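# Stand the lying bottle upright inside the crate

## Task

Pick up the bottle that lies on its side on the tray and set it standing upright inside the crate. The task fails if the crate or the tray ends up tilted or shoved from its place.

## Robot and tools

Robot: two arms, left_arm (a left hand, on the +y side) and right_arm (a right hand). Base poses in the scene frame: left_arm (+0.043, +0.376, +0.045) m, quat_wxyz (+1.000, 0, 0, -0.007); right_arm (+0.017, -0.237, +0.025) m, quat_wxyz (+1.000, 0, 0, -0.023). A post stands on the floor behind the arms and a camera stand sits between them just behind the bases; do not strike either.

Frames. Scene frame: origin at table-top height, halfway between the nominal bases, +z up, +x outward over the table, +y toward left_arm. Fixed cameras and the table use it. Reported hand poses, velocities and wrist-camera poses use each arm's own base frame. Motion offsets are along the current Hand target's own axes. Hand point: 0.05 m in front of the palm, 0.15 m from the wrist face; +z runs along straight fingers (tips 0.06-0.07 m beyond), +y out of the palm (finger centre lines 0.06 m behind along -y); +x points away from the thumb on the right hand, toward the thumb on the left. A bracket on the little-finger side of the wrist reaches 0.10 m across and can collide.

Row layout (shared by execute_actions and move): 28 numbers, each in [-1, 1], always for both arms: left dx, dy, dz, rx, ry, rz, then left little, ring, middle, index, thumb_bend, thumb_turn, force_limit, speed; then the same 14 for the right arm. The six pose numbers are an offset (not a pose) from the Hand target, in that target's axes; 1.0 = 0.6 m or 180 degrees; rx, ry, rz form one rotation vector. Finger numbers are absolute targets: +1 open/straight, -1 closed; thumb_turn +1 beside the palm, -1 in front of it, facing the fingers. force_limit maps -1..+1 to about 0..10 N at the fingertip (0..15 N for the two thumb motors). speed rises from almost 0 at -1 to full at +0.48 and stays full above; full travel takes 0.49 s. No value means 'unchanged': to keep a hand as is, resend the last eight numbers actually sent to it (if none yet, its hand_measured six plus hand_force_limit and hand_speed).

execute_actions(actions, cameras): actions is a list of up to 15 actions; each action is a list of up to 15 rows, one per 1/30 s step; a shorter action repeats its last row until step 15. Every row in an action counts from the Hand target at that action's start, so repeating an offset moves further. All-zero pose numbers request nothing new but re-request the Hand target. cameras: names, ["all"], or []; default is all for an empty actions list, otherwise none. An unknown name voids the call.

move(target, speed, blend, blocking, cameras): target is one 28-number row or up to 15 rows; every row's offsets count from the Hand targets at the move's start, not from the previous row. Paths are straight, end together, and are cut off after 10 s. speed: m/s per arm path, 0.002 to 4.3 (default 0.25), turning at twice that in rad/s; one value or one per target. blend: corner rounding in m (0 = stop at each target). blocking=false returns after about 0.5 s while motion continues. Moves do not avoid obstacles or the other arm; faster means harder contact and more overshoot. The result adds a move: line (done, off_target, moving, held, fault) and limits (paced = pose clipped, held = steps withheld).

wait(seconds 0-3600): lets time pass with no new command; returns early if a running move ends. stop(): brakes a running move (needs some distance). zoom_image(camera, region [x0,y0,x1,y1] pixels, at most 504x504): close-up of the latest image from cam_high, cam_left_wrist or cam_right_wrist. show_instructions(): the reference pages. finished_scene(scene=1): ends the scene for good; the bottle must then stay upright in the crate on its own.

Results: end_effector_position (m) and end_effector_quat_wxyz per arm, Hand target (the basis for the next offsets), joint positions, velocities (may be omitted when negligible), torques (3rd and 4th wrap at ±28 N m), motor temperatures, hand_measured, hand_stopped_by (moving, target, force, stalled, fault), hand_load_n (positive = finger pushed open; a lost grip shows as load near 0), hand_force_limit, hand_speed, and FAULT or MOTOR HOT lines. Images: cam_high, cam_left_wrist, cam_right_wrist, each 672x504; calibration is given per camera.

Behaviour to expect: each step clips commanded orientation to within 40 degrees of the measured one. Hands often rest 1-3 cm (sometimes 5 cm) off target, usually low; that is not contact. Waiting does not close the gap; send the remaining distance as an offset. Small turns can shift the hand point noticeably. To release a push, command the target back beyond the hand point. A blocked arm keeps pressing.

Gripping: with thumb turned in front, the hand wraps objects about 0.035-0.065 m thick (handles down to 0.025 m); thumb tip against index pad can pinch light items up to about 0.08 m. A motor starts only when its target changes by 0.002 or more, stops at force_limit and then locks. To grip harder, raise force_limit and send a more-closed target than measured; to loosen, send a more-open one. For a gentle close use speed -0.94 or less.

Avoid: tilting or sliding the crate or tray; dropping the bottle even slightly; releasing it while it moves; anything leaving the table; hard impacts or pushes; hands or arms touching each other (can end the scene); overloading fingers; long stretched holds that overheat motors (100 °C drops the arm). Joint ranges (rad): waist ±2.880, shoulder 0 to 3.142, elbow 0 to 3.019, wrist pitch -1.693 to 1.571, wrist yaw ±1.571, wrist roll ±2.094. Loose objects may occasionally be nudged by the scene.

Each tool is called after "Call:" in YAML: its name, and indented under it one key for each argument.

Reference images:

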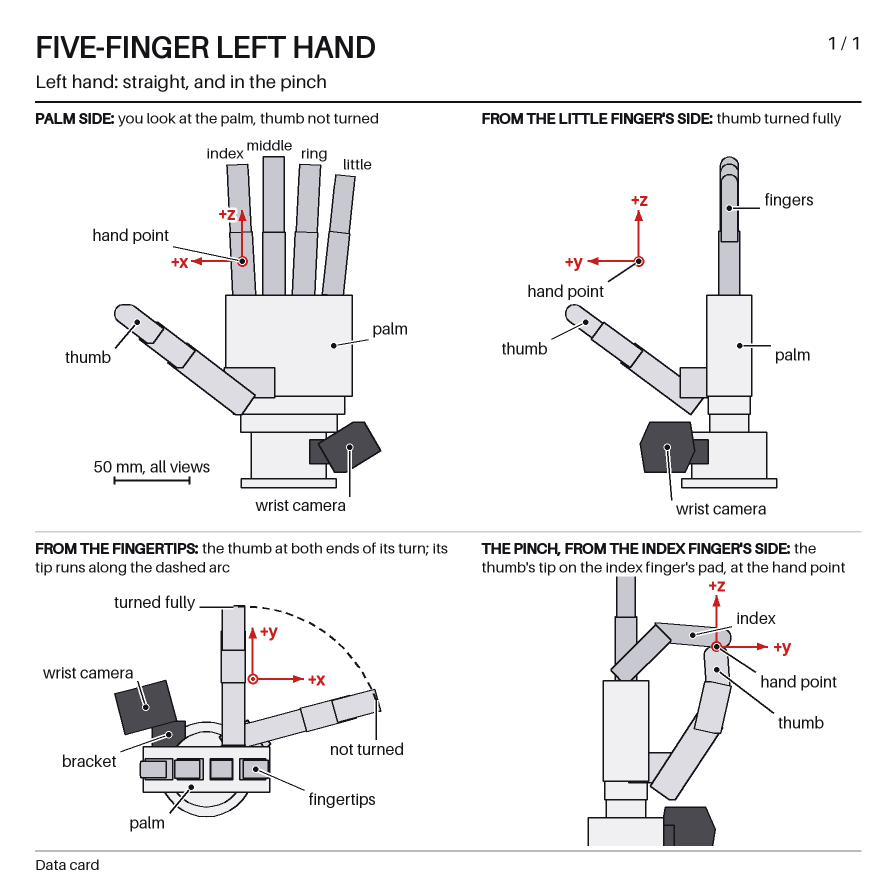

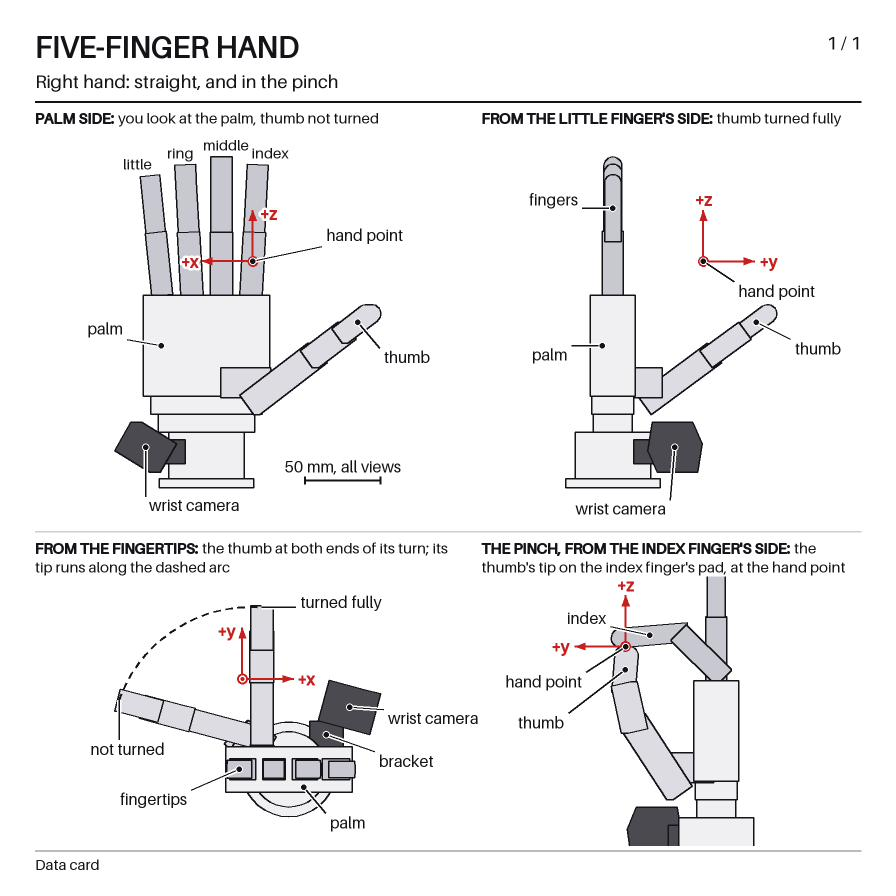

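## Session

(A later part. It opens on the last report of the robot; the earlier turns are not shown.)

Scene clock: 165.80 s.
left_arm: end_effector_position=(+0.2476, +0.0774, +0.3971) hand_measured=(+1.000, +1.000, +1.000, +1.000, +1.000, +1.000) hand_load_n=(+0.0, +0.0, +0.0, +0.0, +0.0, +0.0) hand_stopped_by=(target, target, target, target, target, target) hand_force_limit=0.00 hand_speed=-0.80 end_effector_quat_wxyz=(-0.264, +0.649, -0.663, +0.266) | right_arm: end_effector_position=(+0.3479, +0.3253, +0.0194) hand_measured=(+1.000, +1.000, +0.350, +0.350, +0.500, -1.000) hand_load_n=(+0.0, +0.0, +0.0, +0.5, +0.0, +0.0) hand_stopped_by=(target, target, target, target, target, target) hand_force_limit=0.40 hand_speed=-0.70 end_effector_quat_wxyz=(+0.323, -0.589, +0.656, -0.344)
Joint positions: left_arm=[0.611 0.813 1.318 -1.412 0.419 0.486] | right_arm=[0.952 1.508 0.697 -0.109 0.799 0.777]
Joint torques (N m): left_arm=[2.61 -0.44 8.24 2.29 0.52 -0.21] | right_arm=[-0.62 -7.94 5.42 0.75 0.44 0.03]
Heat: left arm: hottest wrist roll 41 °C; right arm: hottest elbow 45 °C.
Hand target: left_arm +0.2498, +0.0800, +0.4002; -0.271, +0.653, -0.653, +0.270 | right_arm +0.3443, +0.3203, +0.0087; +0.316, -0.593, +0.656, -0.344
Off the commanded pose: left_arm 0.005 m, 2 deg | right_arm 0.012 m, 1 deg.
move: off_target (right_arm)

Call:
move:
  target:
    - [0,0,0,0,0,0,1,1,1,1,1,1,0,-0.8,0,0,0,0,0,0,1,1,0.0,0.0,0.3,-1,-0.5,-0.85]
  speed: 0.05
  cameras: ["cam_right_wrist"]

Call:
zoom_image:
  camera: "cam_right_wrist"
  region: [200, 100, 440, 340]

Scene clock: 167.30 s.
left_arm: end_effector_position=(+0.2476, +0.0774, +0.3971) hand_measured=(+1.000, +1.000, +1.000, +1.000, +1.000, +1.000) hand_load_n=(+0.0, +0.0, +0.0, +0.0, +0.0, +0.0) hand_stopped_by=(target, target, target, target, target, target) hand_force_limit=0.00 hand_speed=-0.80 end_effector_quat_wxyz=(-0.264, +0.649, -0.663, +0.266) | right_arm: end_effector_position=(+0.3487, +0.3255, +0.0202) hand_measured=(+1.000, +1.000, +0.000, +0.324, +0.300, -1.000) hand_load_n=(+0.0, -0.5, +0.0, +1.5, +0.0, +0.0) hand_stopped_by=(target, target, target, force, target, target) hand_force_limit=-0.50 hand_speed=-0.85 end_effector_quat_wxyz=(+0.324, -0.588, +0.656, -0.345)
Joint positions: left_arm=[0.611 0.813 1.318 -1.412 0.419 0.486] | right_arm=[0.952 1.508 0.697 -0.105 0.801 0.777]
Joint torques (N m): left_arm=[2.02 0.09 8.39 2.21 0.55 -0.17] | right_arm=[-0.62 -7.77 5.39 0.64 0.32 0.02]
Heat: left arm: hottest wrist roll 41 °C; right arm: hottest elbow 44 °C.
Hand target: left_arm +0.2498, +0.0800, +0.4002; -0.271, +0.653, -0.653, +0.270 | right_arm +0.3443, +0.3203, +0.0087; +0.316, -0.593, +0.656, -0.344
Off the commanded pose: left_arm 0.005 m, 2 deg | right_arm 0.013 m, 1 deg.
move: done
cam_right_wrist: T_world_to_cam=[[-0.59205, -0.16175, -0.7895, 0.27347], [-0.46675, 0.86744, 0.17231, -0.12537], [0.65698, 0.47052, -0.58906, -0.25766]] pos_world=[0.27267, 0.27422, 0.08572]

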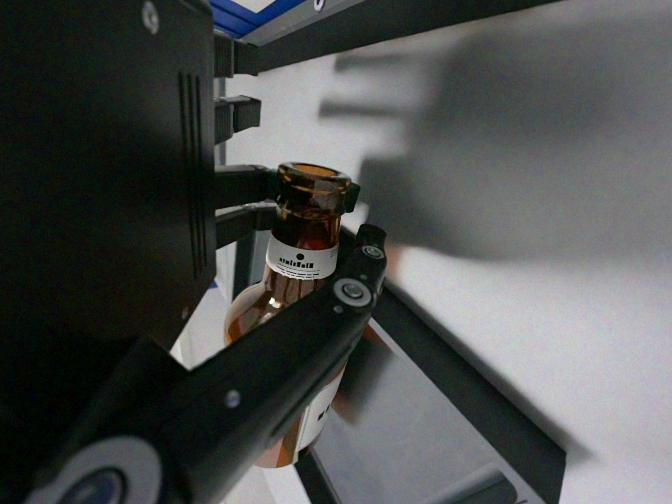

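Scaled by 2.100 from the camera's image (finer frame: 960x720).

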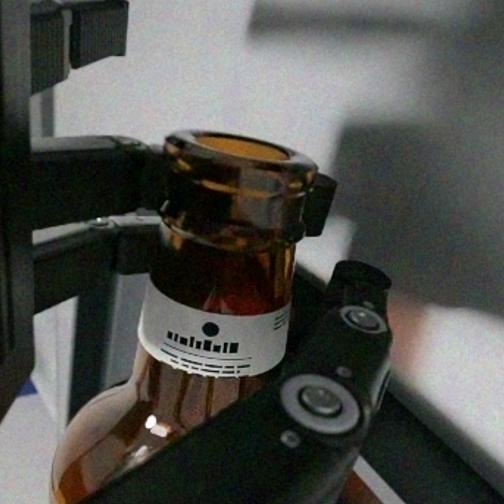

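Call:
move:
  target:
    - [0,0,0,0,0,0,1,1,1,1,1,1,0,-0.8,0,0,0,0,0,0,1,1,0.3,0.4,0.4,-1,-0.3,-0.7]
    - [0,0,0,0,0,0,1,1,1,1,1,1,0,-0.8,0.015,0.0,0,0,0,0,1,1,0.3,0.4,0.4,-1,-0.3,-0.7]
  speed: 0.05
  cameras: ["cam_right_wrist"]

Call:
zoom_image:
  camera: "cam_right_wrist"
  region: [200, 100, 440, 340]

Scene clock: 169.10 s.
left_arm: end_effector_position=(+0.2476, +0.0774, +0.3971) hand_measured=(+1.000, +1.000, +1.000, +1.000, +1.000, +1.000) hand_load_n=(+0.0, +0.0, +0.0, +0.0, +0.0, +0.0) hand_stopped_by=(target, target, target, target, target, target) hand_force_limit=0.00 hand_speed=-0.80 end_effector_quat_wxyz=(-0.264, +0.649, -0.663, +0.266) | right_arm: end_effector_position=(+0.3434, +0.3208, +0.0130) hand_measured=(+1.000, +1.000, +0.300, +0.400, +0.400, -1.000) hand_load_n=(+0.0, +0.0, +0.0, +0.0, +0.0, +0.0) hand_stopped_by=(target, target, target, target, target, target) hand_force_limit=-0.30 hand_speed=-0.70 end_effector_quat_wxyz=(+0.322, -0.591, +0.656, -0.342)
Joint positions: left_arm=[0.611 0.813 1.318 -1.412 0.419 0.486] | right_arm=[0.952 1.509 0.676 -0.09 0.793 0.777]
Joint torques (N m): left_arm=[2.37 -0.21 8.29 2.41 0.44 -0.31] | right_arm=[-1.61 -9 5.18 0.62 0.4 -0.1]
Heat: left arm: hottest wrist roll 40 °C; right arm: hottest elbow 44 °C.
Hand target: left_arm +0.2498, +0.0800, +0.4002; -0.271, +0.653, -0.653, +0.270 | right_arm +0.3434, +0.3113, +0.0086; +0.316, -0.593, +0.656, -0.345
Off the commanded pose: left_arm 0.005 m, 2 deg | right_arm 0.010 m, 1 deg.
move: done
cam_right_wrist: T_world_to_cam=[[-0.59854, -0.16648, -0.7836, 0.26761], [-0.46971, 0.86532, 0.17493, -0.12088], [0.64894, 0.47277, -0.59612, -0.25418]] pos_world=[0.26835, 0.26932, 0.07932]

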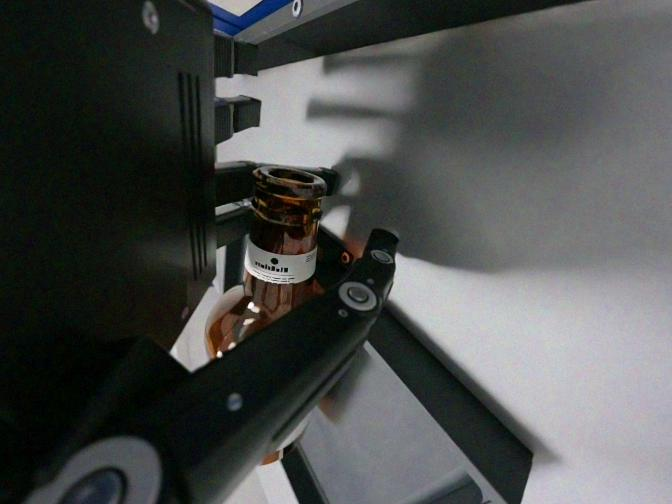

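Scaled by 2.100 from the camera's image (finer frame: 960x720).

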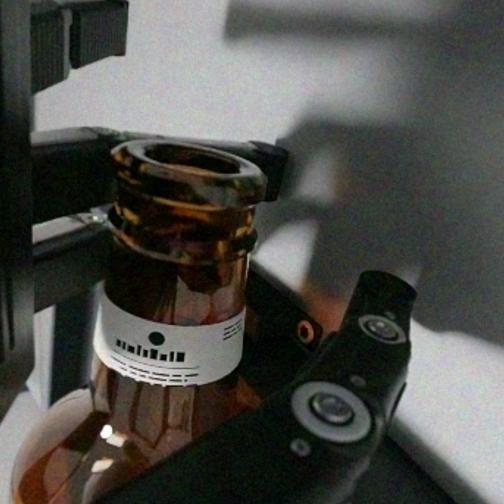

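Call:
move:
  target:
    - [0,0,0,0,0,0,1,1,1,1,1,1,0,-0.8,0,0,0,0,0,0,1,1,0.4,0.4,0.65,-1,-0.3,-0.5]
    - [0,0,0,0,0,0,1,1,1,1,1,1,0,-0.8,-0.0177,-0.251,-0.195,0,0,0,1,1,0.4,0.4,0.65,-1,-0.3,-0.5]
    - [0,0,0,0,0,0,1,1,1,1,1,1,0,-0.8,-0.0177,-0.251,-0.195,0.2345,0.058,-0.5175,1,1,0.4,0.4,0.65,-1,-0.3,-0.5]
  speed: [0.1,0.2,0.4]
  cameras: ["cam_high","cam_right_wrist"]

Scene clock: 180.40 s.
left_arm: end_effector_position=(+0.2476, +0.0774, +0.3971) hand_measured=(+1.000, +1.000, +1.000, +1.000, +1.000, +1.000) hand_load_n=(+0.0, +0.0, +0.0, +0.0, +0.0, -0.5) hand_stopped_by=(target, target, target, target, target, target) hand_force_limit=0.00 hand_speed=-0.80 end_effector_quat_wxyz=(-0.264, +0.649, -0.663, +0.266) | right_arm: end_effector_position=(+0.3386, +0.3189, +0.2065) hand_measured=(+1.000, +1.000, +0.400, +0.400, +0.650, -1.000) hand_load_n=(+0.0, +0.0, -0.5, +0.0, +0.0, +0.5) hand_stopped_by=(target, target, target, target, target, target) hand_force_limit=-0.30 hand_speed=-0.50 end_effector_quat_wxyz=(-0.092, +0.705, +0.082, +0.698)
Joint positions: left_arm=[0.611 0.813 1.318 -1.412 0.419 0.486] | right_arm=[1.181 1.379 0.578 0.787 0.934 -1.544]
Joint torques (N m): left_arm=[1.9 0.79 8.23 2.28 0.54 -0.21] | right_arm=[0.56 -6.53 6.01 1.22 -0.07 -0.12]
Heat: left arm: hottest wrist roll 40 °C; right arm: hottest elbow 44 °C.
Hand target: left_arm +0.2498, +0.0800, +0.4002; -0.271, +0.653, -0.653, +0.270 | right_arm +0.3326, +0.3219, +0.1990; -0.091, +0.706, +0.096, +0.696
Off the commanded pose: left_arm 0.005 m, 2 deg | right_arm 0.010 m, 2 deg.
move: done
cam_right_wrist: T_world_to_cam=[[0.19705, -0.95497, 0.22183, 0.19049], [-0.49515, -0.29223, -0.81819, 0.4275], [0.84617, 0.05138, -0.53043, -0.08067]] pos_world=[0.24239, 0.31098, 0.26473]

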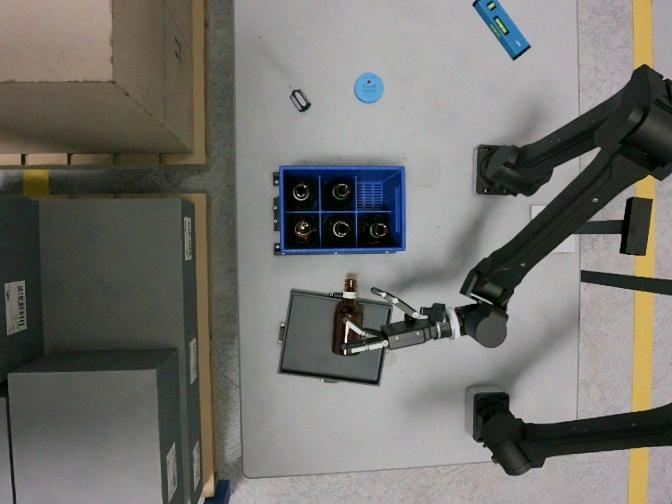

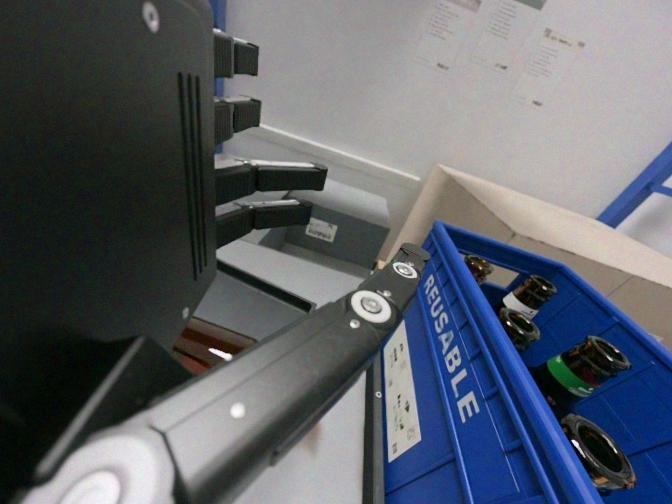

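Call:
zoom_image:
  camera: "cam_high"
  region: [260, 250, 420, 400]

Scaled by 3.150 from the camera's image (finer frame: 960x720).

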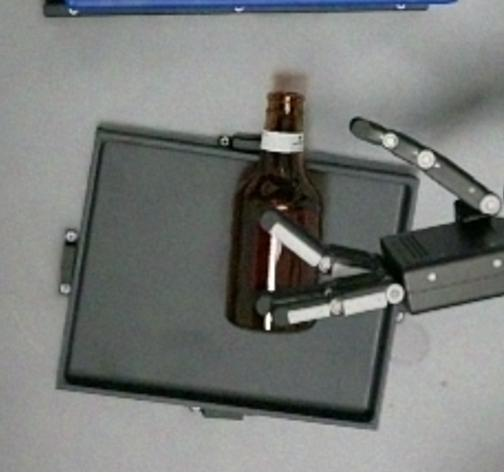

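Call:
move:
  target:
    - [0,0,0,0,0,0,1,1,1,1,1,1,0,-0.8,0,0,0,-0.2345,-0.058,0.5175,1,1,0.35,0.35,0.5,-1,-0.3,-0.5]
    - [0,0,0,0,0,0,1,1,1,1,1,1,0,-0.8,-0.2317,0.0215,0.0035,-0.2345,-0.058,0.5175,1,1,0.35,0.35,0.5,-1,-0.3,-0.5]
  speed: [0.4,0.15]
  cameras: ["cam_right_wrist"]

Call:
zoom_image:
  camera: "cam_right_wrist"
  region: [240, 120, 480, 360]

Scene clock: 188.37 s.
left_arm: end_effector_position=(+0.2476, +0.0774, +0.3971) hand_measured=(+1.000, +1.000, +1.000, +1.000, +1.000, +1.000) hand_load_n=(+0.0, +0.0, +0.0, +0.0, +0.0, +0.0) hand_stopped_by=(target, target, target, target, target, target) hand_force_limit=0.00 hand_speed=-0.80 end_effector_quat_wxyz=(-0.264, +0.649, -0.663, +0.266) | right_arm: end_effector_position=(+0.3331, +0.3168, +0.0674) hand_measured=(+1.000, +1.000, +0.350, +0.350, +0.500, -1.000) hand_load_n=(+0.0, -0.5, +0.0, +0.0, +0.0, +0.0) hand_stopped_by=(target, target, target, target, target, target) hand_force_limit=-0.30 hand_speed=-0.50 end_effector_quat_wxyz=(+0.323, -0.592, +0.655, -0.340)
Joint positions: left_arm=[0.611 0.813 1.318 -1.412 0.419 0.486] | right_arm=[0.968 1.359 0.712 -0.283 0.799 0.791]
Joint torques (N m): left_arm=[1.55 -0.32 8.32 2.3 0.43 -0.25] | right_arm=[-1.85 -6.95 6.6 0.72 0.43 -0.09]
Heat: left arm: hottest wrist roll 40 °C; right arm: hottest elbow 44 °C.
Hand target: left_arm +0.2498, +0.0800, +0.4002; -0.271, +0.653, -0.653, +0.270 | right_arm +0.3362, +0.3088, +0.0600; +0.316, -0.593, +0.656, -0.345
Off the commanded pose: left_arm 0.005 m, 2 deg | right_arm 0.011 m, 1 deg.
move: off_target (right_arm)
cam_right_wrist: T_world_to_cam=[[-0.59713, -0.16665, -0.78464, 0.30312], [-0.47319, 0.86304, 0.1768, -0.13003], [0.64771, 0.47686, -0.5942, -0.21409]] pos_world=[0.25815, 0.26482, 0.13362]

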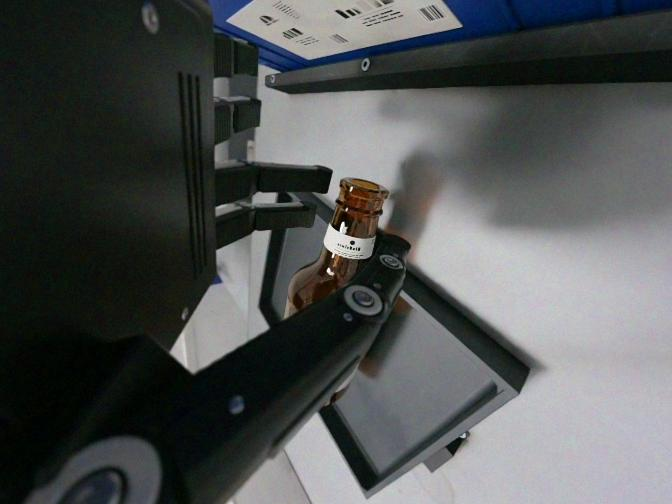

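Scaled by 2.100 from the camera's image (finer frame: 960x720).

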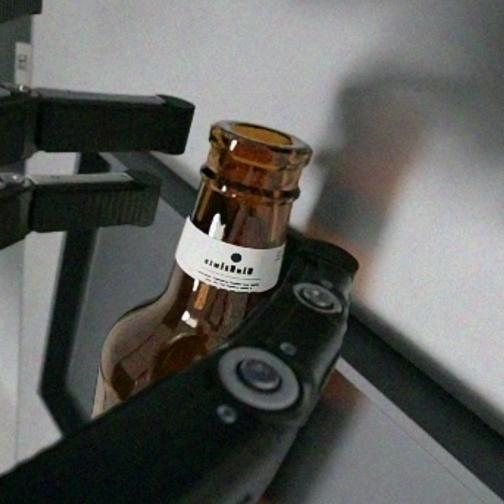

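Call:
move:
  target:
    - [0,0,0,0,0,0,1,1,1,1,1,1,0,-0.8,0.0107,0.0629,0.0558,0,0,0,1,1,0.35,0.35,0.5,-1,-0.3,-0.5]
  speed: [0.08]
  cameras: ["cam_right_wrist"]

Call:
zoom_image:
  camera: "cam_right_wrist"
  region: [200, 120, 440, 360]

Scene clock: 190.13 s.
left_arm: end_effector_position=(+0.2476, +0.0774, +0.3971) hand_measured=(+1.000, +1.000, +1.000, +1.000, +1.000, +1.000) hand_load_n=(+0.0, +0.0, +0.0, +0.0, +0.0, +0.0) hand_stopped_by=(target, target, target, target, target, target) hand_force_limit=0.00 hand_speed=-0.80 end_effector_quat_wxyz=(-0.264, +0.649, -0.663, +0.266) | right_arm: end_effector_position=(+0.3399, +0.3111, +0.0179) hand_measured=(+1.000, +1.000, +0.350, +0.350, +0.500, -1.000) hand_load_n=(+0.0, +0.0, +0.0, +0.0, +0.0, +0.5) hand_stopped_by=(target, target, target, target, target, target) hand_force_limit=-0.30 hand_speed=-0.50 end_effector_quat_wxyz=(+0.324, -0.591, +0.655, -0.340)
Joint positions: left_arm=[0.611 0.813 1.318 -1.412 0.419 0.486] | right_arm=[0.943 1.47 0.647 -0.085 0.785 0.763]
Joint torques (N m): left_arm=[2.32 0.26 8.39 2.37 0.48 -0.23] | right_arm=[-1.9 -7.36 5.61 0.8 0.4 -0.11]
Heat: left arm: hottest wrist roll 40 °C; right arm: hottest elbow 44 °C.
Hand target: left_arm +0.2498, +0.0800, +0.4002; -0.271, +0.653, -0.653, +0.270 | right_arm +0.3420, +0.3021, +0.0100; +0.316, -0.593, +0.656, -0.345
Off the commanded pose: left_arm 0.005 m, 2 deg | right_arm 0.012 m, 1 deg.
move: off_target (right_arm)
cam_right_wrist: T_world_to_cam=[[-0.59607, -0.16516, -0.78577, 0.26653], [-0.47317, 0.86289, 0.17757, -0.11314], [0.6487, 0.47764, -0.59249, -0.24574]] pos_world=[0.26475, 0.25903, 0.08392]

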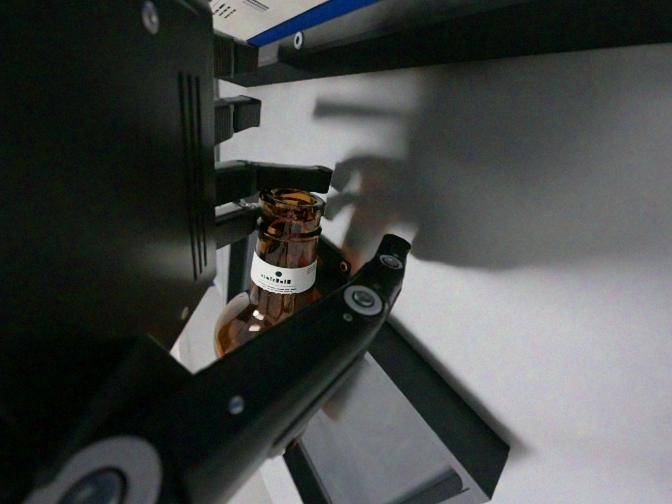

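Scaled by 2.100 from the camera's image (finer frame: 960x720).

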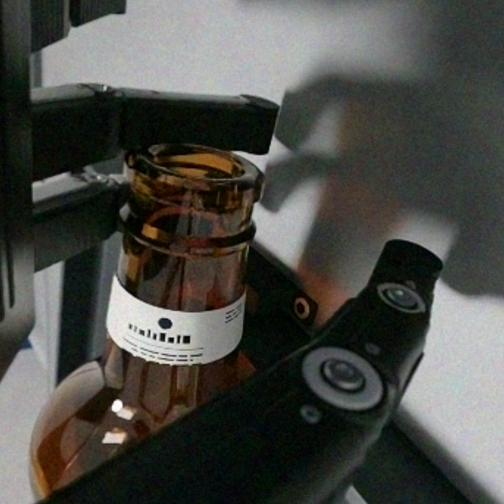

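Call:
move:
  target:
    - [0,0,0,0,0,0,1,1,1,1,1,1,0,-0.8,0,0,0,0,0,0,1,1,-0.15,-0.15,0.3,-1,-0.5,-0.82]
  speed: 0.05
  cameras: ["cam_right_wrist"]

Call:
zoom_image:
  camera: "cam_right_wrist"
  region: [200, 120, 440, 360]

Scene clock: 191.80 s.
left_arm: end_effector_position=(+0.2476, +0.0774, +0.3971) hand_measured=(+1.000, +1.000, +1.000, +1.000, +1.000, +1.000) hand_load_n=(+0.0, +0.0, +0.0, +0.0, -0.5, -0.5) hand_stopped_by=(target, target, target, target, target, target) hand_force_limit=0.00 hand_speed=-0.80 end_effector_quat_wxyz=(-0.264, +0.649, -0.663, +0.266) | right_arm: end_effector_position=(+0.3403, +0.3109, +0.0181) hand_measured=(+1.000, +1.000, -0.150, -0.150, +0.300, -1.000) hand_load_n=(+0.0, +0.0, +0.0, +0.0, +0.0, +0.0) hand_stopped_by=(target, target, target, target, target, target) hand_force_limit=-0.50 hand_speed=-0.82 end_effector_quat_wxyz=(+0.324, -0.591, +0.655, -0.341)
Joint positions: left_arm=[0.611 0.813 1.318 -1.412 0.419 0.486] | right_arm=[0.942 1.47 0.647 -0.084 0.785 0.762]
Joint torques (N m): left_arm=[2.67 -0.21 8.39 2.35 0.51 -0.23] | right_arm=[-1.9 -7.3 5.64 0.76 0.41 -0.1]
Heat: left arm: hottest wrist roll 40 °C; right arm: hottest elbow 44 °C.
Hand target: left_arm +0.2498, +0.0800, +0.4002; -0.271, +0.653, -0.653, +0.270 | right_arm +0.3421, +0.3021, +0.0100; +0.316, -0.593, +0.656, -0.345
Off the commanded pose: left_arm 0.005 m, 2 deg | right_arm 0.012 m, 1 deg.
move: done
cam_right_wrist: T_world_to_cam=[[-0.59566, -0.16487, -0.78614, 0.26666], [-0.47287, 0.86311, 0.17728, -0.11291], [0.6493, 0.47734, -0.59208, -0.24596]] pos_world=[0.26515, 0.25883, 0.08402]

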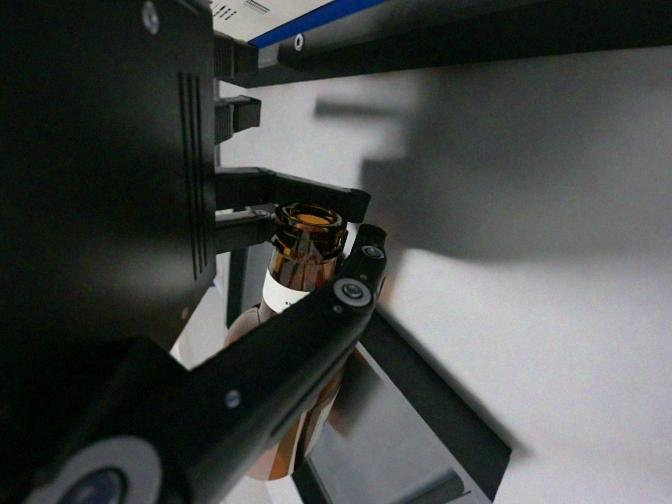

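Scaled by 2.100 from the camera's image (finer frame: 960x720).

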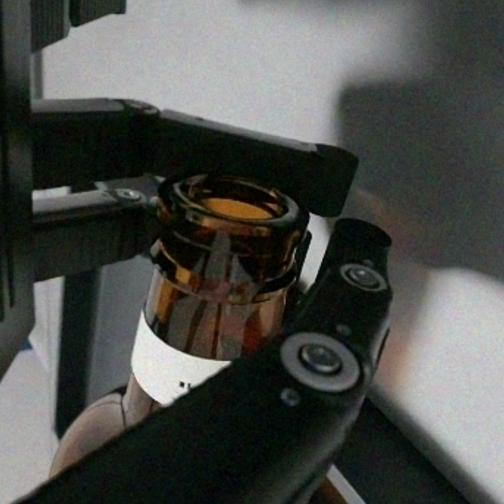

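Call:
move:
  target:
    - [0,0,0,0,0,0,1,1,1,1,1,1,0,-0.8,0,0,0,0,0,0,1,1,-0.15,-0.15,-0.2,-1,-0.6,-0.82]
    - [0,0,0,0,0,0,1,1,1,1,1,1,0,-0.8,0,0,0,0,0,0,1,1,-0.9,-0.9,-0.2,-1,-0.3,-0.82]
  speed: 0.05
  cameras: ["cam_high","cam_right_wrist"]

Call:
zoom_image:
  camera: "cam_right_wrist"
  region: [200, 120, 440, 360]

Scene clock: 194.47 s.
left_arm: end_effector_position=(+0.2476, +0.0774, +0.3971) hand_measured=(+1.000, +1.000, +1.000, +1.000, +1.000, +1.000) hand_load_n=(+0.0, +0.0, +0.0, +0.0, +0.0, +0.0) hand_stopped_by=(target, target, target, target, target, target) hand_force_limit=0.00 hand_speed=-0.80 end_effector_quat_wxyz=(-0.264, +0.649, -0.663, +0.266) | right_arm: end_effector_position=(+0.3397, +0.3111, +0.0165) hand_measured=(+1.000, +1.000, -0.230, -0.230, -0.066, -1.000) hand_load_n=(+0.0, +0.0, +8.0, +4.0, +2.0, +0.0) hand_stopped_by=(target, target, force, force, force, target) hand_force_limit=-0.30 hand_speed=-0.82 end_effector_quat_wxyz=(+0.323, -0.593, +0.655, -0.339)
Joint positions: left_arm=[0.611 0.813 1.318 -1.412 0.419 0.486] | right_arm=[0.942 1.473 0.647 -0.084 0.781 0.761]
Joint torques (N m): left_arm=[1.96 -0.32 8.27 2.4 0.53 -0.22] | right_arm=[-1.9 -7.71 5.6 0.8 0.57 -0.08]
Heat: left arm: hottest wrist roll 40 °C; right arm: hottest elbow 44 °C.
Hand target: left_arm +0.2498, +0.0800, +0.4002; -0.271, +0.653, -0.653, +0.270 | right_arm +0.3421, +0.3021, +0.0100; +0.316, -0.592, +0.656, -0.344
Off the commanded pose: left_arm 0.005 m, 2 deg | right_arm 0.011 m, 1 deg.
move: done; target 2's new numbers were sent with right_arm's hand 0.011 m and 1 deg from that target
cam_right_wrist: T_world_to_cam=[[-0.59852, -0.16793, -0.78331, 0.26693], [-0.47467, 0.862, 0.17789, -0.11217], [0.64534, 0.47829, -0.59563, -0.24549]] pos_world=[0.26494, 0.25893, 0.08282]

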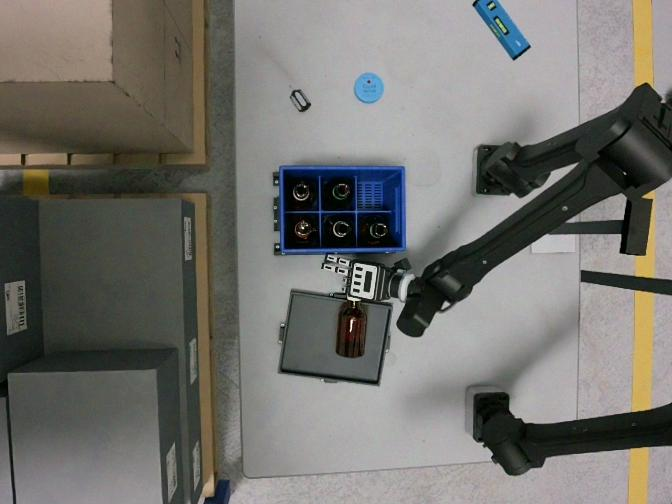

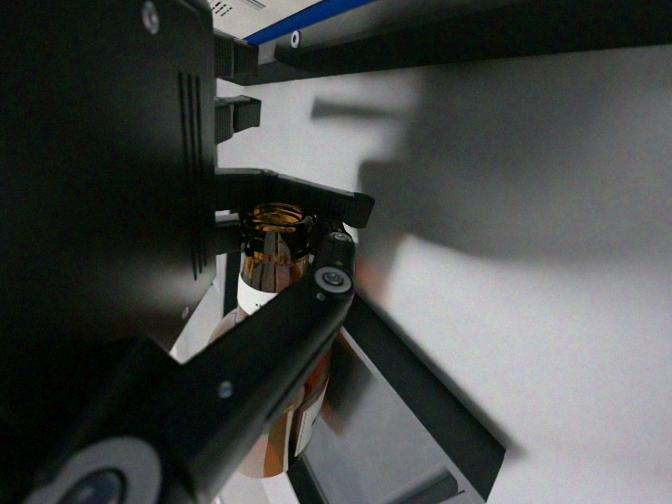

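Scaled by 2.100 from the camera's image (finer frame: 960x720).

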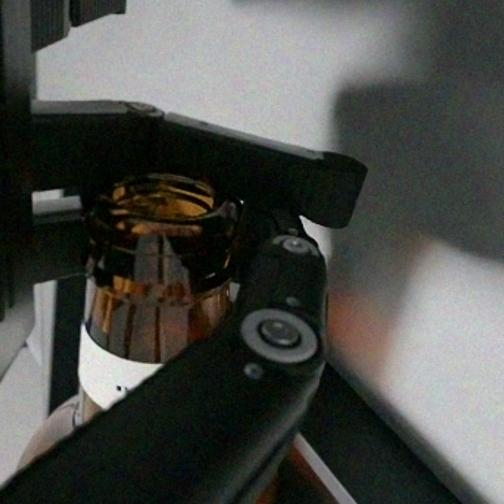

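Call:
move:
  target:
    - [0,0,0,0,0,0,1,1,1,1,1,1,0,-0.8,-0.0342,-0.0958,-0.0538,0.0383,0.0205,-0.101,1,1,-0.9,-0.9,-0.2,-1,-0.3,-0.82]
  speed: 0.05
  cameras: ["cam_high","cam_right_wrist"]

Call:
zoom_image:
  camera: "cam_high"
  region: [260, 250, 420, 400]

Scene clock: 202.27 s.
left_arm: end_effector_position=(+0.2476, +0.0774, +0.3971) hand_measured=(+1.000, +1.000, +1.000, +1.000, +1.000, +1.000) hand_load_n=(+0.0, +0.0, +0.0, +0.0, +0.0, +0.0) hand_stopped_by=(target, target, target, target, target, target) hand_force_limit=0.00 hand_speed=-0.80 end_effector_quat_wxyz=(-0.264, +0.649, -0.663, +0.266) | right_arm: end_effector_position=(+0.3422, +0.2998, +0.0525) hand_measured=(+1.000, +1.000, -0.230, -0.230, -0.066, -1.000) hand_load_n=(-0.5, -0.5, +8.0, +4.5, +1.5, +0.0) hand_stopped_by=(target, target, force, force, force, target) hand_force_limit=-0.30 hand_speed=-0.82 end_effector_quat_wxyz=(-0.249, +0.663, -0.545, +0.448)
Joint positions: left_arm=[0.611 0.813 1.318 -1.412 0.419 0.486] | right_arm=[1.002 1.459 0.745 -0.244 0.953 0.483]
Joint torques (N m): left_arm=[1.79 -0.32 8.18 2.39 0.49 -0.25] | right_arm=[0.62 -9.93 10.48 0.1 0.81 -0.11]
Heat: left arm: hottest wrist roll 40 °C; right arm: hottest elbow 44 °C.
Hand target: left_arm +0.2498, +0.0800, +0.4002; -0.271, +0.653, -0.653, +0.270 | right_arm +0.3497, +0.3215, +0.0758; -0.271, +0.657, -0.542, +0.447
Off the commanded pose: left_arm 0.005 m, 2 deg | right_arm 0.033 m, 3 deg.
move: off_target (right_arm)
cam_right_wrist: T_world_to_cam=[[-0.52274, -0.48977, -0.69776, 0.36073], [-0.56195, 0.81346, -0.14998, -0.04602], [0.64106, 0.3137, -0.70045, -0.16398]] pos_world=[0.26783, 0.26555, 0.12994]

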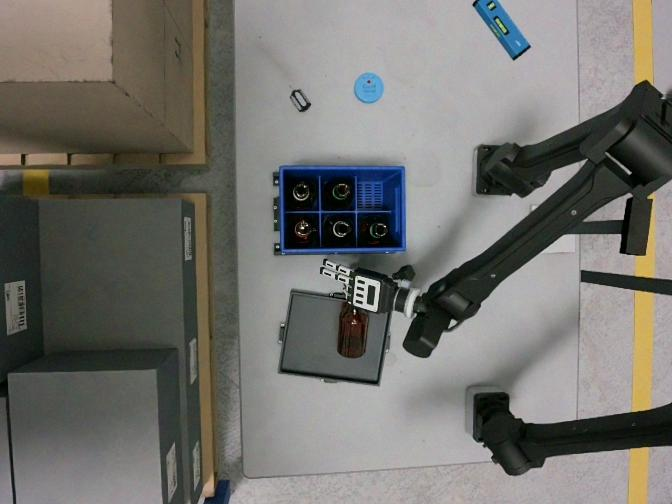

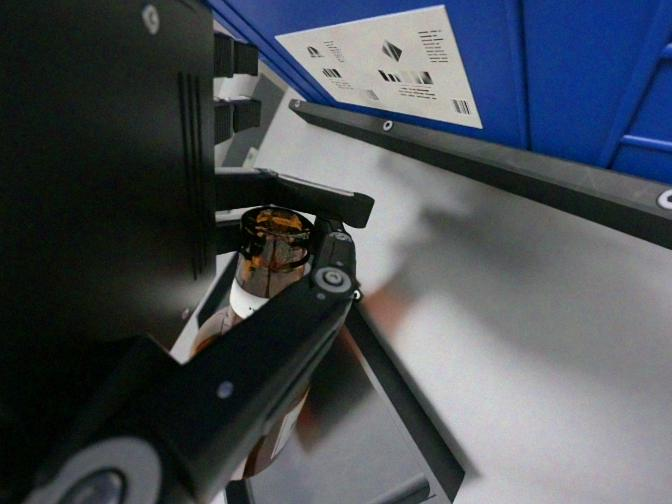

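Scaled by 3.150 from the camera's image (finer frame: 960x720).

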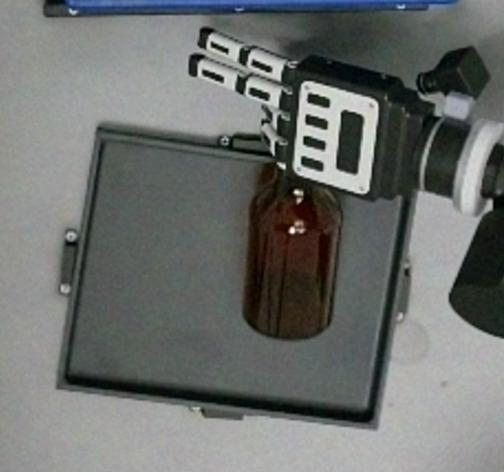

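Call:
execute_actions:
  actions: []

Scene clock: 203.87 s.
left_arm: end_effector_position=(+0.2476, +0.0774, +0.3971) hand_measured=(+1.000, +1.000, +1.000, +1.000, +1.000, +1.000) hand_load_n=(+0.0, +0.0, +0.0, +0.0, +0.0, +0.0) hand_stopped_by=(target, target, target, target, target, target) hand_force_limit=0.00 hand_speed=-0.80 end_effector_quat_wxyz=(-0.264, +0.649, -0.663, +0.266) | right_arm: end_effector_position=(+0.3422, +0.2997, +0.0525) hand_measured=(+1.000, +1.000, -0.230, -0.230, -0.066, -1.000) hand_load_n=(+0.0, +0.0, +7.5, +4.5, +2.0, +0.0) hand_stopped_by=(target, target, force, force, force, target) hand_force_limit=-0.30 hand_speed=-0.82 end_effector_quat_wxyz=(-0.249, +0.663, -0.545, +0.448)
Joint positions: left_arm=[0.611 0.813 1.318 -1.412 0.419 0.486] | right_arm=[1.002 1.459 0.745 -0.244 0.953 0.483]
Joint velocities: within noise
Joint torques (N m): left_arm=[2.37 -0.5 8.28 2.18 0.53 -0.26] | right_arm=[0.67 -9.88 10.47 0.13 0.83 -0.13]
Motor temperatures (°C): left_arm=[38 35 39 33 36 40] | right_arm=[32 41 44 34 32 29]
Heat: left arm: hottest wrist roll 40 °C; right arm: hottest elbow 44 °C.
Hand target: left_arm +0.2498, +0.0800, +0.4002; -0.271, +0.653, -0.653, +0.270 | right_arm +0.3497, +0.3215, +0.0758; -0.271, +0.657, -0.542, +0.447
Off the commanded pose: left_arm 0.005 m, 2 deg | right_arm 0.033 m, 3 deg.
camera_calibration:
cam_left_wrist: T_world_to_cam=[[0.65064, -0.28292, 0.70471, -0.42456], [-0.54196, -0.82304, 0.16995, 0.13673], [0.53192, -0.4925, -0.68884, 0.29631]] pos_world=[0.19272, 0.13836, 0.48006]
cam_right_wrist: T_world_to_cam=[[-0.52269, -0.49006, -0.69759, 0.36077], [-0.56209, 0.81332, -0.15019, -0.04591], [0.64097, 0.31361, -0.70057, -0.16392]] pos_world=[0.26783, 0.26555, 0.12994]

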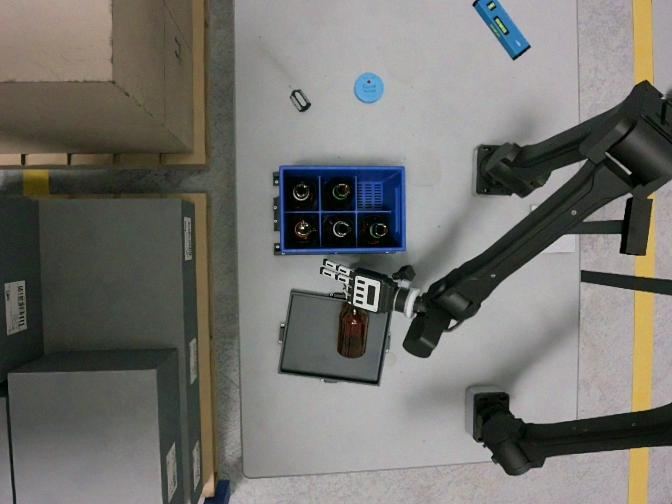

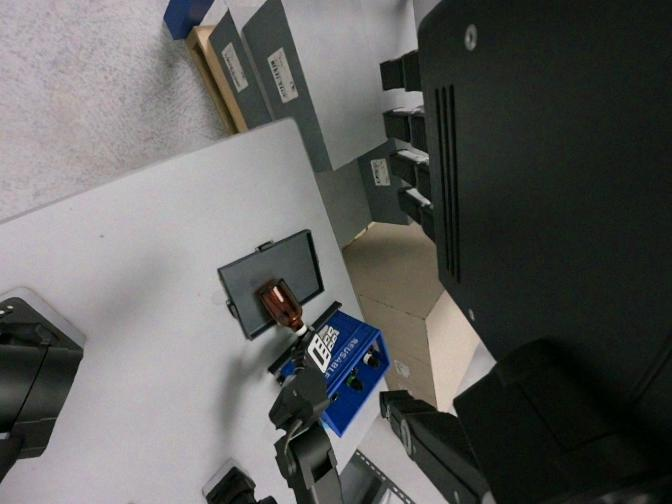

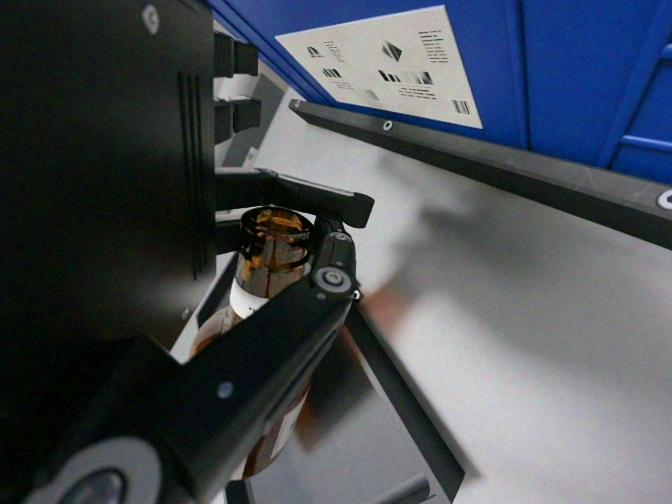

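Call:
move:
  target:
    - [0,0,0,0,0,0,1,1,1,1,1,1,0,-0.8,0.0003,-0.0462,-0.0175,0.0192,0.0102,-0.0505,1,1,-0.9,-0.9,-0.2,-1,-0.3,-0.82]
  speed: 0.04
  cameras: ["cam_high","cam_right_wrist"]

Scene clock: 208.00 s.
left_arm: end_effector_position=(+0.2476, +0.0774, +0.3971) hand_measured=(+1.000, +1.000, +1.000, +1.000, +1.000, +1.000) hand_load_n=(+0.0, +0.0, +0.0, +0.0, +0.0, +0.0) hand_stopped_by=(target, target, target, target, target, target) hand_force_limit=0.00 hand_speed=-0.80 end_effector_quat_wxyz=(-0.264, +0.649, -0.663, +0.266) | right_arm: end_effector_position=(+0.3473, +0.3081, +0.0814) hand_measured=(+1.000, +1.000, -0.230, -0.230, -0.066, -1.000) hand_load_n=(-0.5, +0.0, +7.5, +4.5, +2.0, +0.0) hand_stopped_by=(target, target, force, force, force, target) hand_force_limit=-0.30 hand_speed=-0.82 end_effector_quat_wxyz=(-0.225, +0.688, -0.481, +0.495)
Joint positions: left_arm=[0.611 0.813 1.318 -1.412 0.419 0.486] | right_arm=[1.037 1.459 0.802 -0.262 1.029 0.308]
Joint torques (N m): left_arm=[2.26 -0.15 8.39 2.02 0.5 -0.19] | right_arm=[0.67 -9.88 10.95 0.09 0.8 -0.12]
Heat: left arm: hottest wrist roll 40 °C; right arm: hottest elbow 44 °C.
Hand target: left_arm +0.2498, +0.0800, +0.4002; -0.271, +0.653, -0.653, +0.270 | right_arm +0.3535, +0.3302, +0.1040; -0.246, +0.682, -0.479, +0.494
Off the commanded pose: left_arm 0.005 m, 2 deg | right_arm 0.032 m, 2 deg.
move: off_target (right_arm)
cam_right_wrist: T_world_to_cam=[[-0.45505, -0.62536, -0.63392, 0.40075], [-0.60516, 0.73942, -0.29502, 0.00405], [0.65323, 0.24938, -0.71491, -0.13282]] pos_world=[0.27157, 0.28074, 0.16028]

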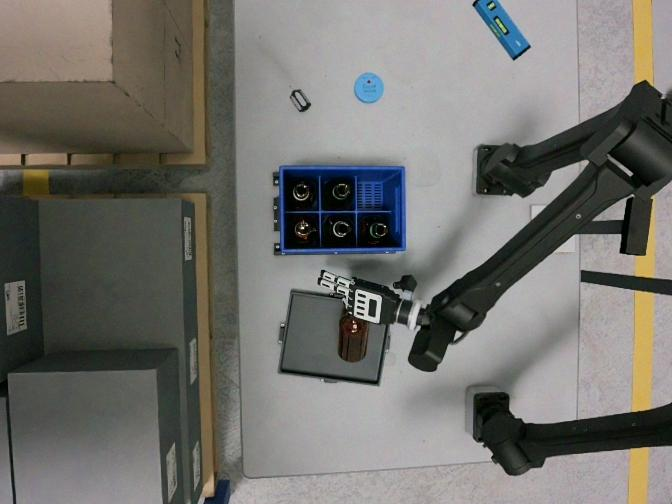

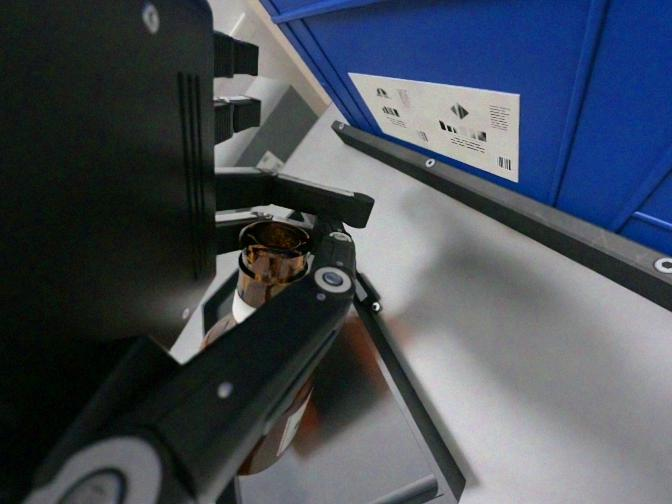

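Call:
zoom_image:
  camera: "cam_high"
  region: [270, 250, 420, 400]

Call:
zoom_image:
  camera: "cam_right_wrist"
  region: [150, 180, 450, 504]

Scaled by 3.360 from the camera's image (finer frame: 960x720).

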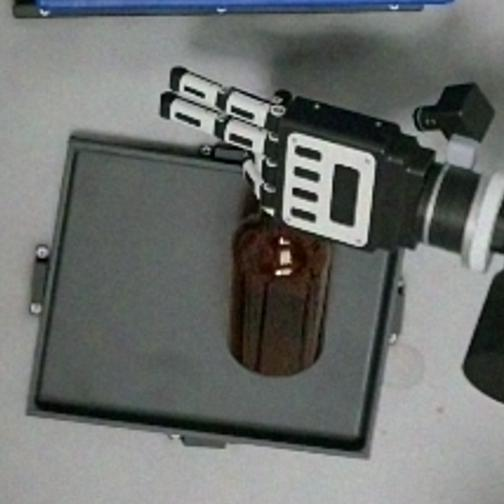

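Scaled by 1.556 from the camera's image (finer frame: 960x720).

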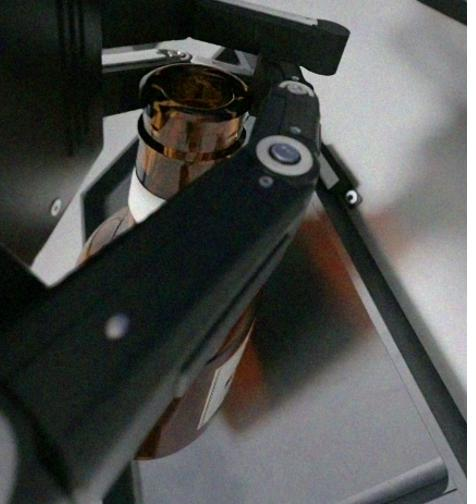

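Call:
move:
  target:
    - [0,0,0,0,0,0,1,1,1,1,1,1,0,-0.8,-0.0198,-0.0472,-0.0163,0.0192,0.0102,-0.0505,1,1,-0.9,-0.9,-0.2,-1,-0.3,-0.82]
  speed: 0.04
  cameras: ["cam_high","cam_right_wrist"]

Call:
zoom_image:
  camera: "cam_high"
  region: [270, 250, 420, 400]

Call:
zoom_image:
  camera: "cam_right_wrist"
  region: [150, 180, 450, 504]

Scene clock: 211.97 s.
left_arm: end_effector_position=(+0.2476, +0.0774, +0.3971) hand_measured=(+1.000, +1.000, +1.000, +1.000, +1.000, +1.000) hand_load_n=(+0.0, +0.0, +0.0, +0.0, +0.0, +0.0) hand_stopped_by=(target, target, target, target, target, target) hand_force_limit=0.00 hand_speed=-0.80 end_effector_quat_wxyz=(-0.264, +0.649, -0.663, +0.266) | right_arm: end_effector_position=(+0.3512, +0.3300, +0.1104) hand_measured=(+1.000, +1.000, -0.230, -0.230, -0.066, -1.000) hand_load_n=(+0.0, +0.0, +7.5, +4.5, +2.0, +0.0) hand_stopped_by=(target, target, force, force, force, target) hand_force_limit=-0.30 hand_speed=-0.82 end_effector_quat_wxyz=(-0.200, +0.706, -0.414, +0.538)
Joint positions: left_arm=[0.611 0.813 1.318 -1.412 0.419 0.486] | right_arm=[1.086 1.49 0.883 -0.264 1.109 0.132]
Joint torques (N m): left_arm=[1.9 -0.03 7.95 2.4 0.47 -0.22] | right_arm=[0.79 -9.05 11.18 0.46 0.69 -0.1]
Heat: left arm: hottest wrist roll 40 °C; right arm: hottest elbow 44 °C.
Hand target: left_arm +0.2498, +0.0800, +0.4002; -0.271, +0.653, -0.653, +0.270 | right_arm +0.3556, +0.3540, +0.1253; -0.218, +0.703, -0.412, +0.537
Off the commanded pose: left_arm 0.005 m, 2 deg | right_arm 0.029 m, 2 deg.
move: off_target (right_arm)
cam_right_wrist: T_world_to_cam=[[-0.38153, -0.74179, -0.55153, 0.43811], [-0.63285, 0.64451, -0.42907, 0.05466], [0.67375, 0.18533, -0.71534, -0.10612]] pos_world=[0.27323, 0.30942, 0.18917]

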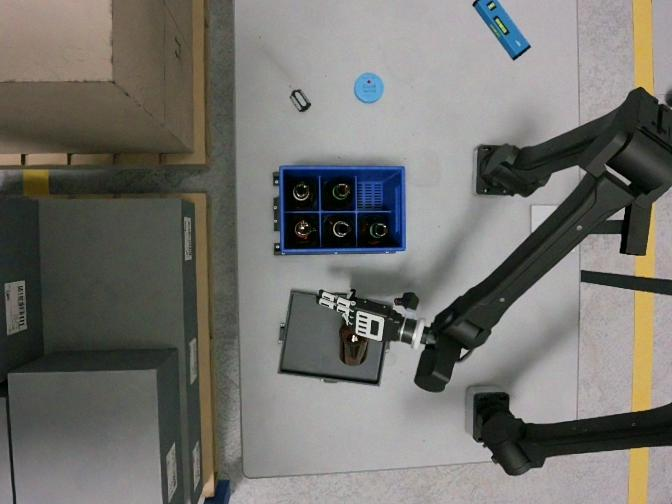

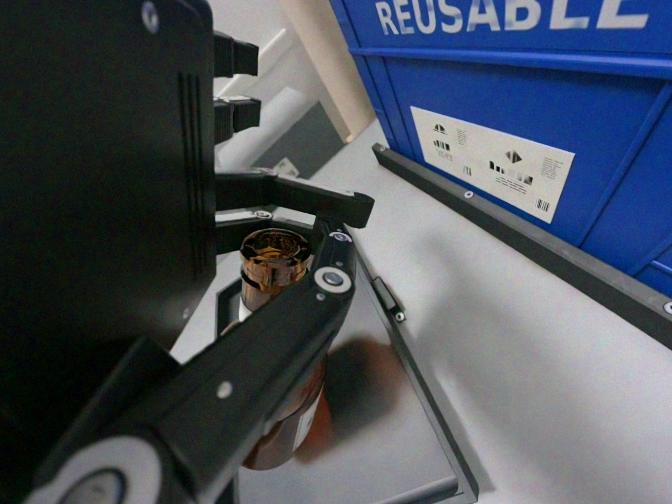

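Scaled by 3.360 from the camera's image (finer frame: 960x720).

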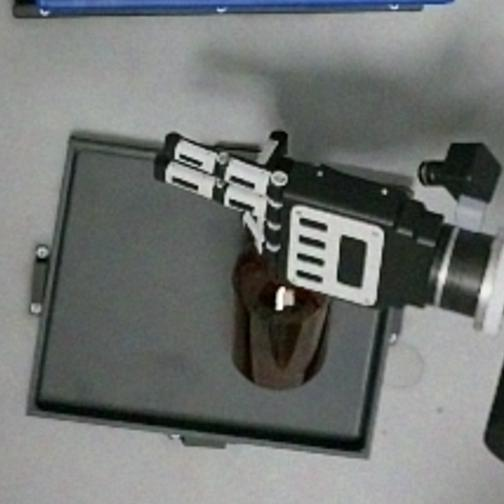

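Scaled by 1.556 from the camera's image (finer frame: 960x720).

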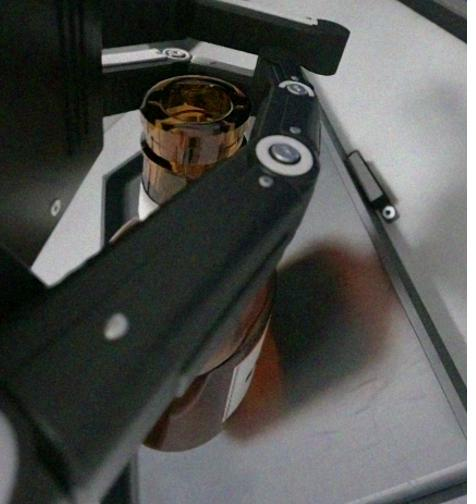

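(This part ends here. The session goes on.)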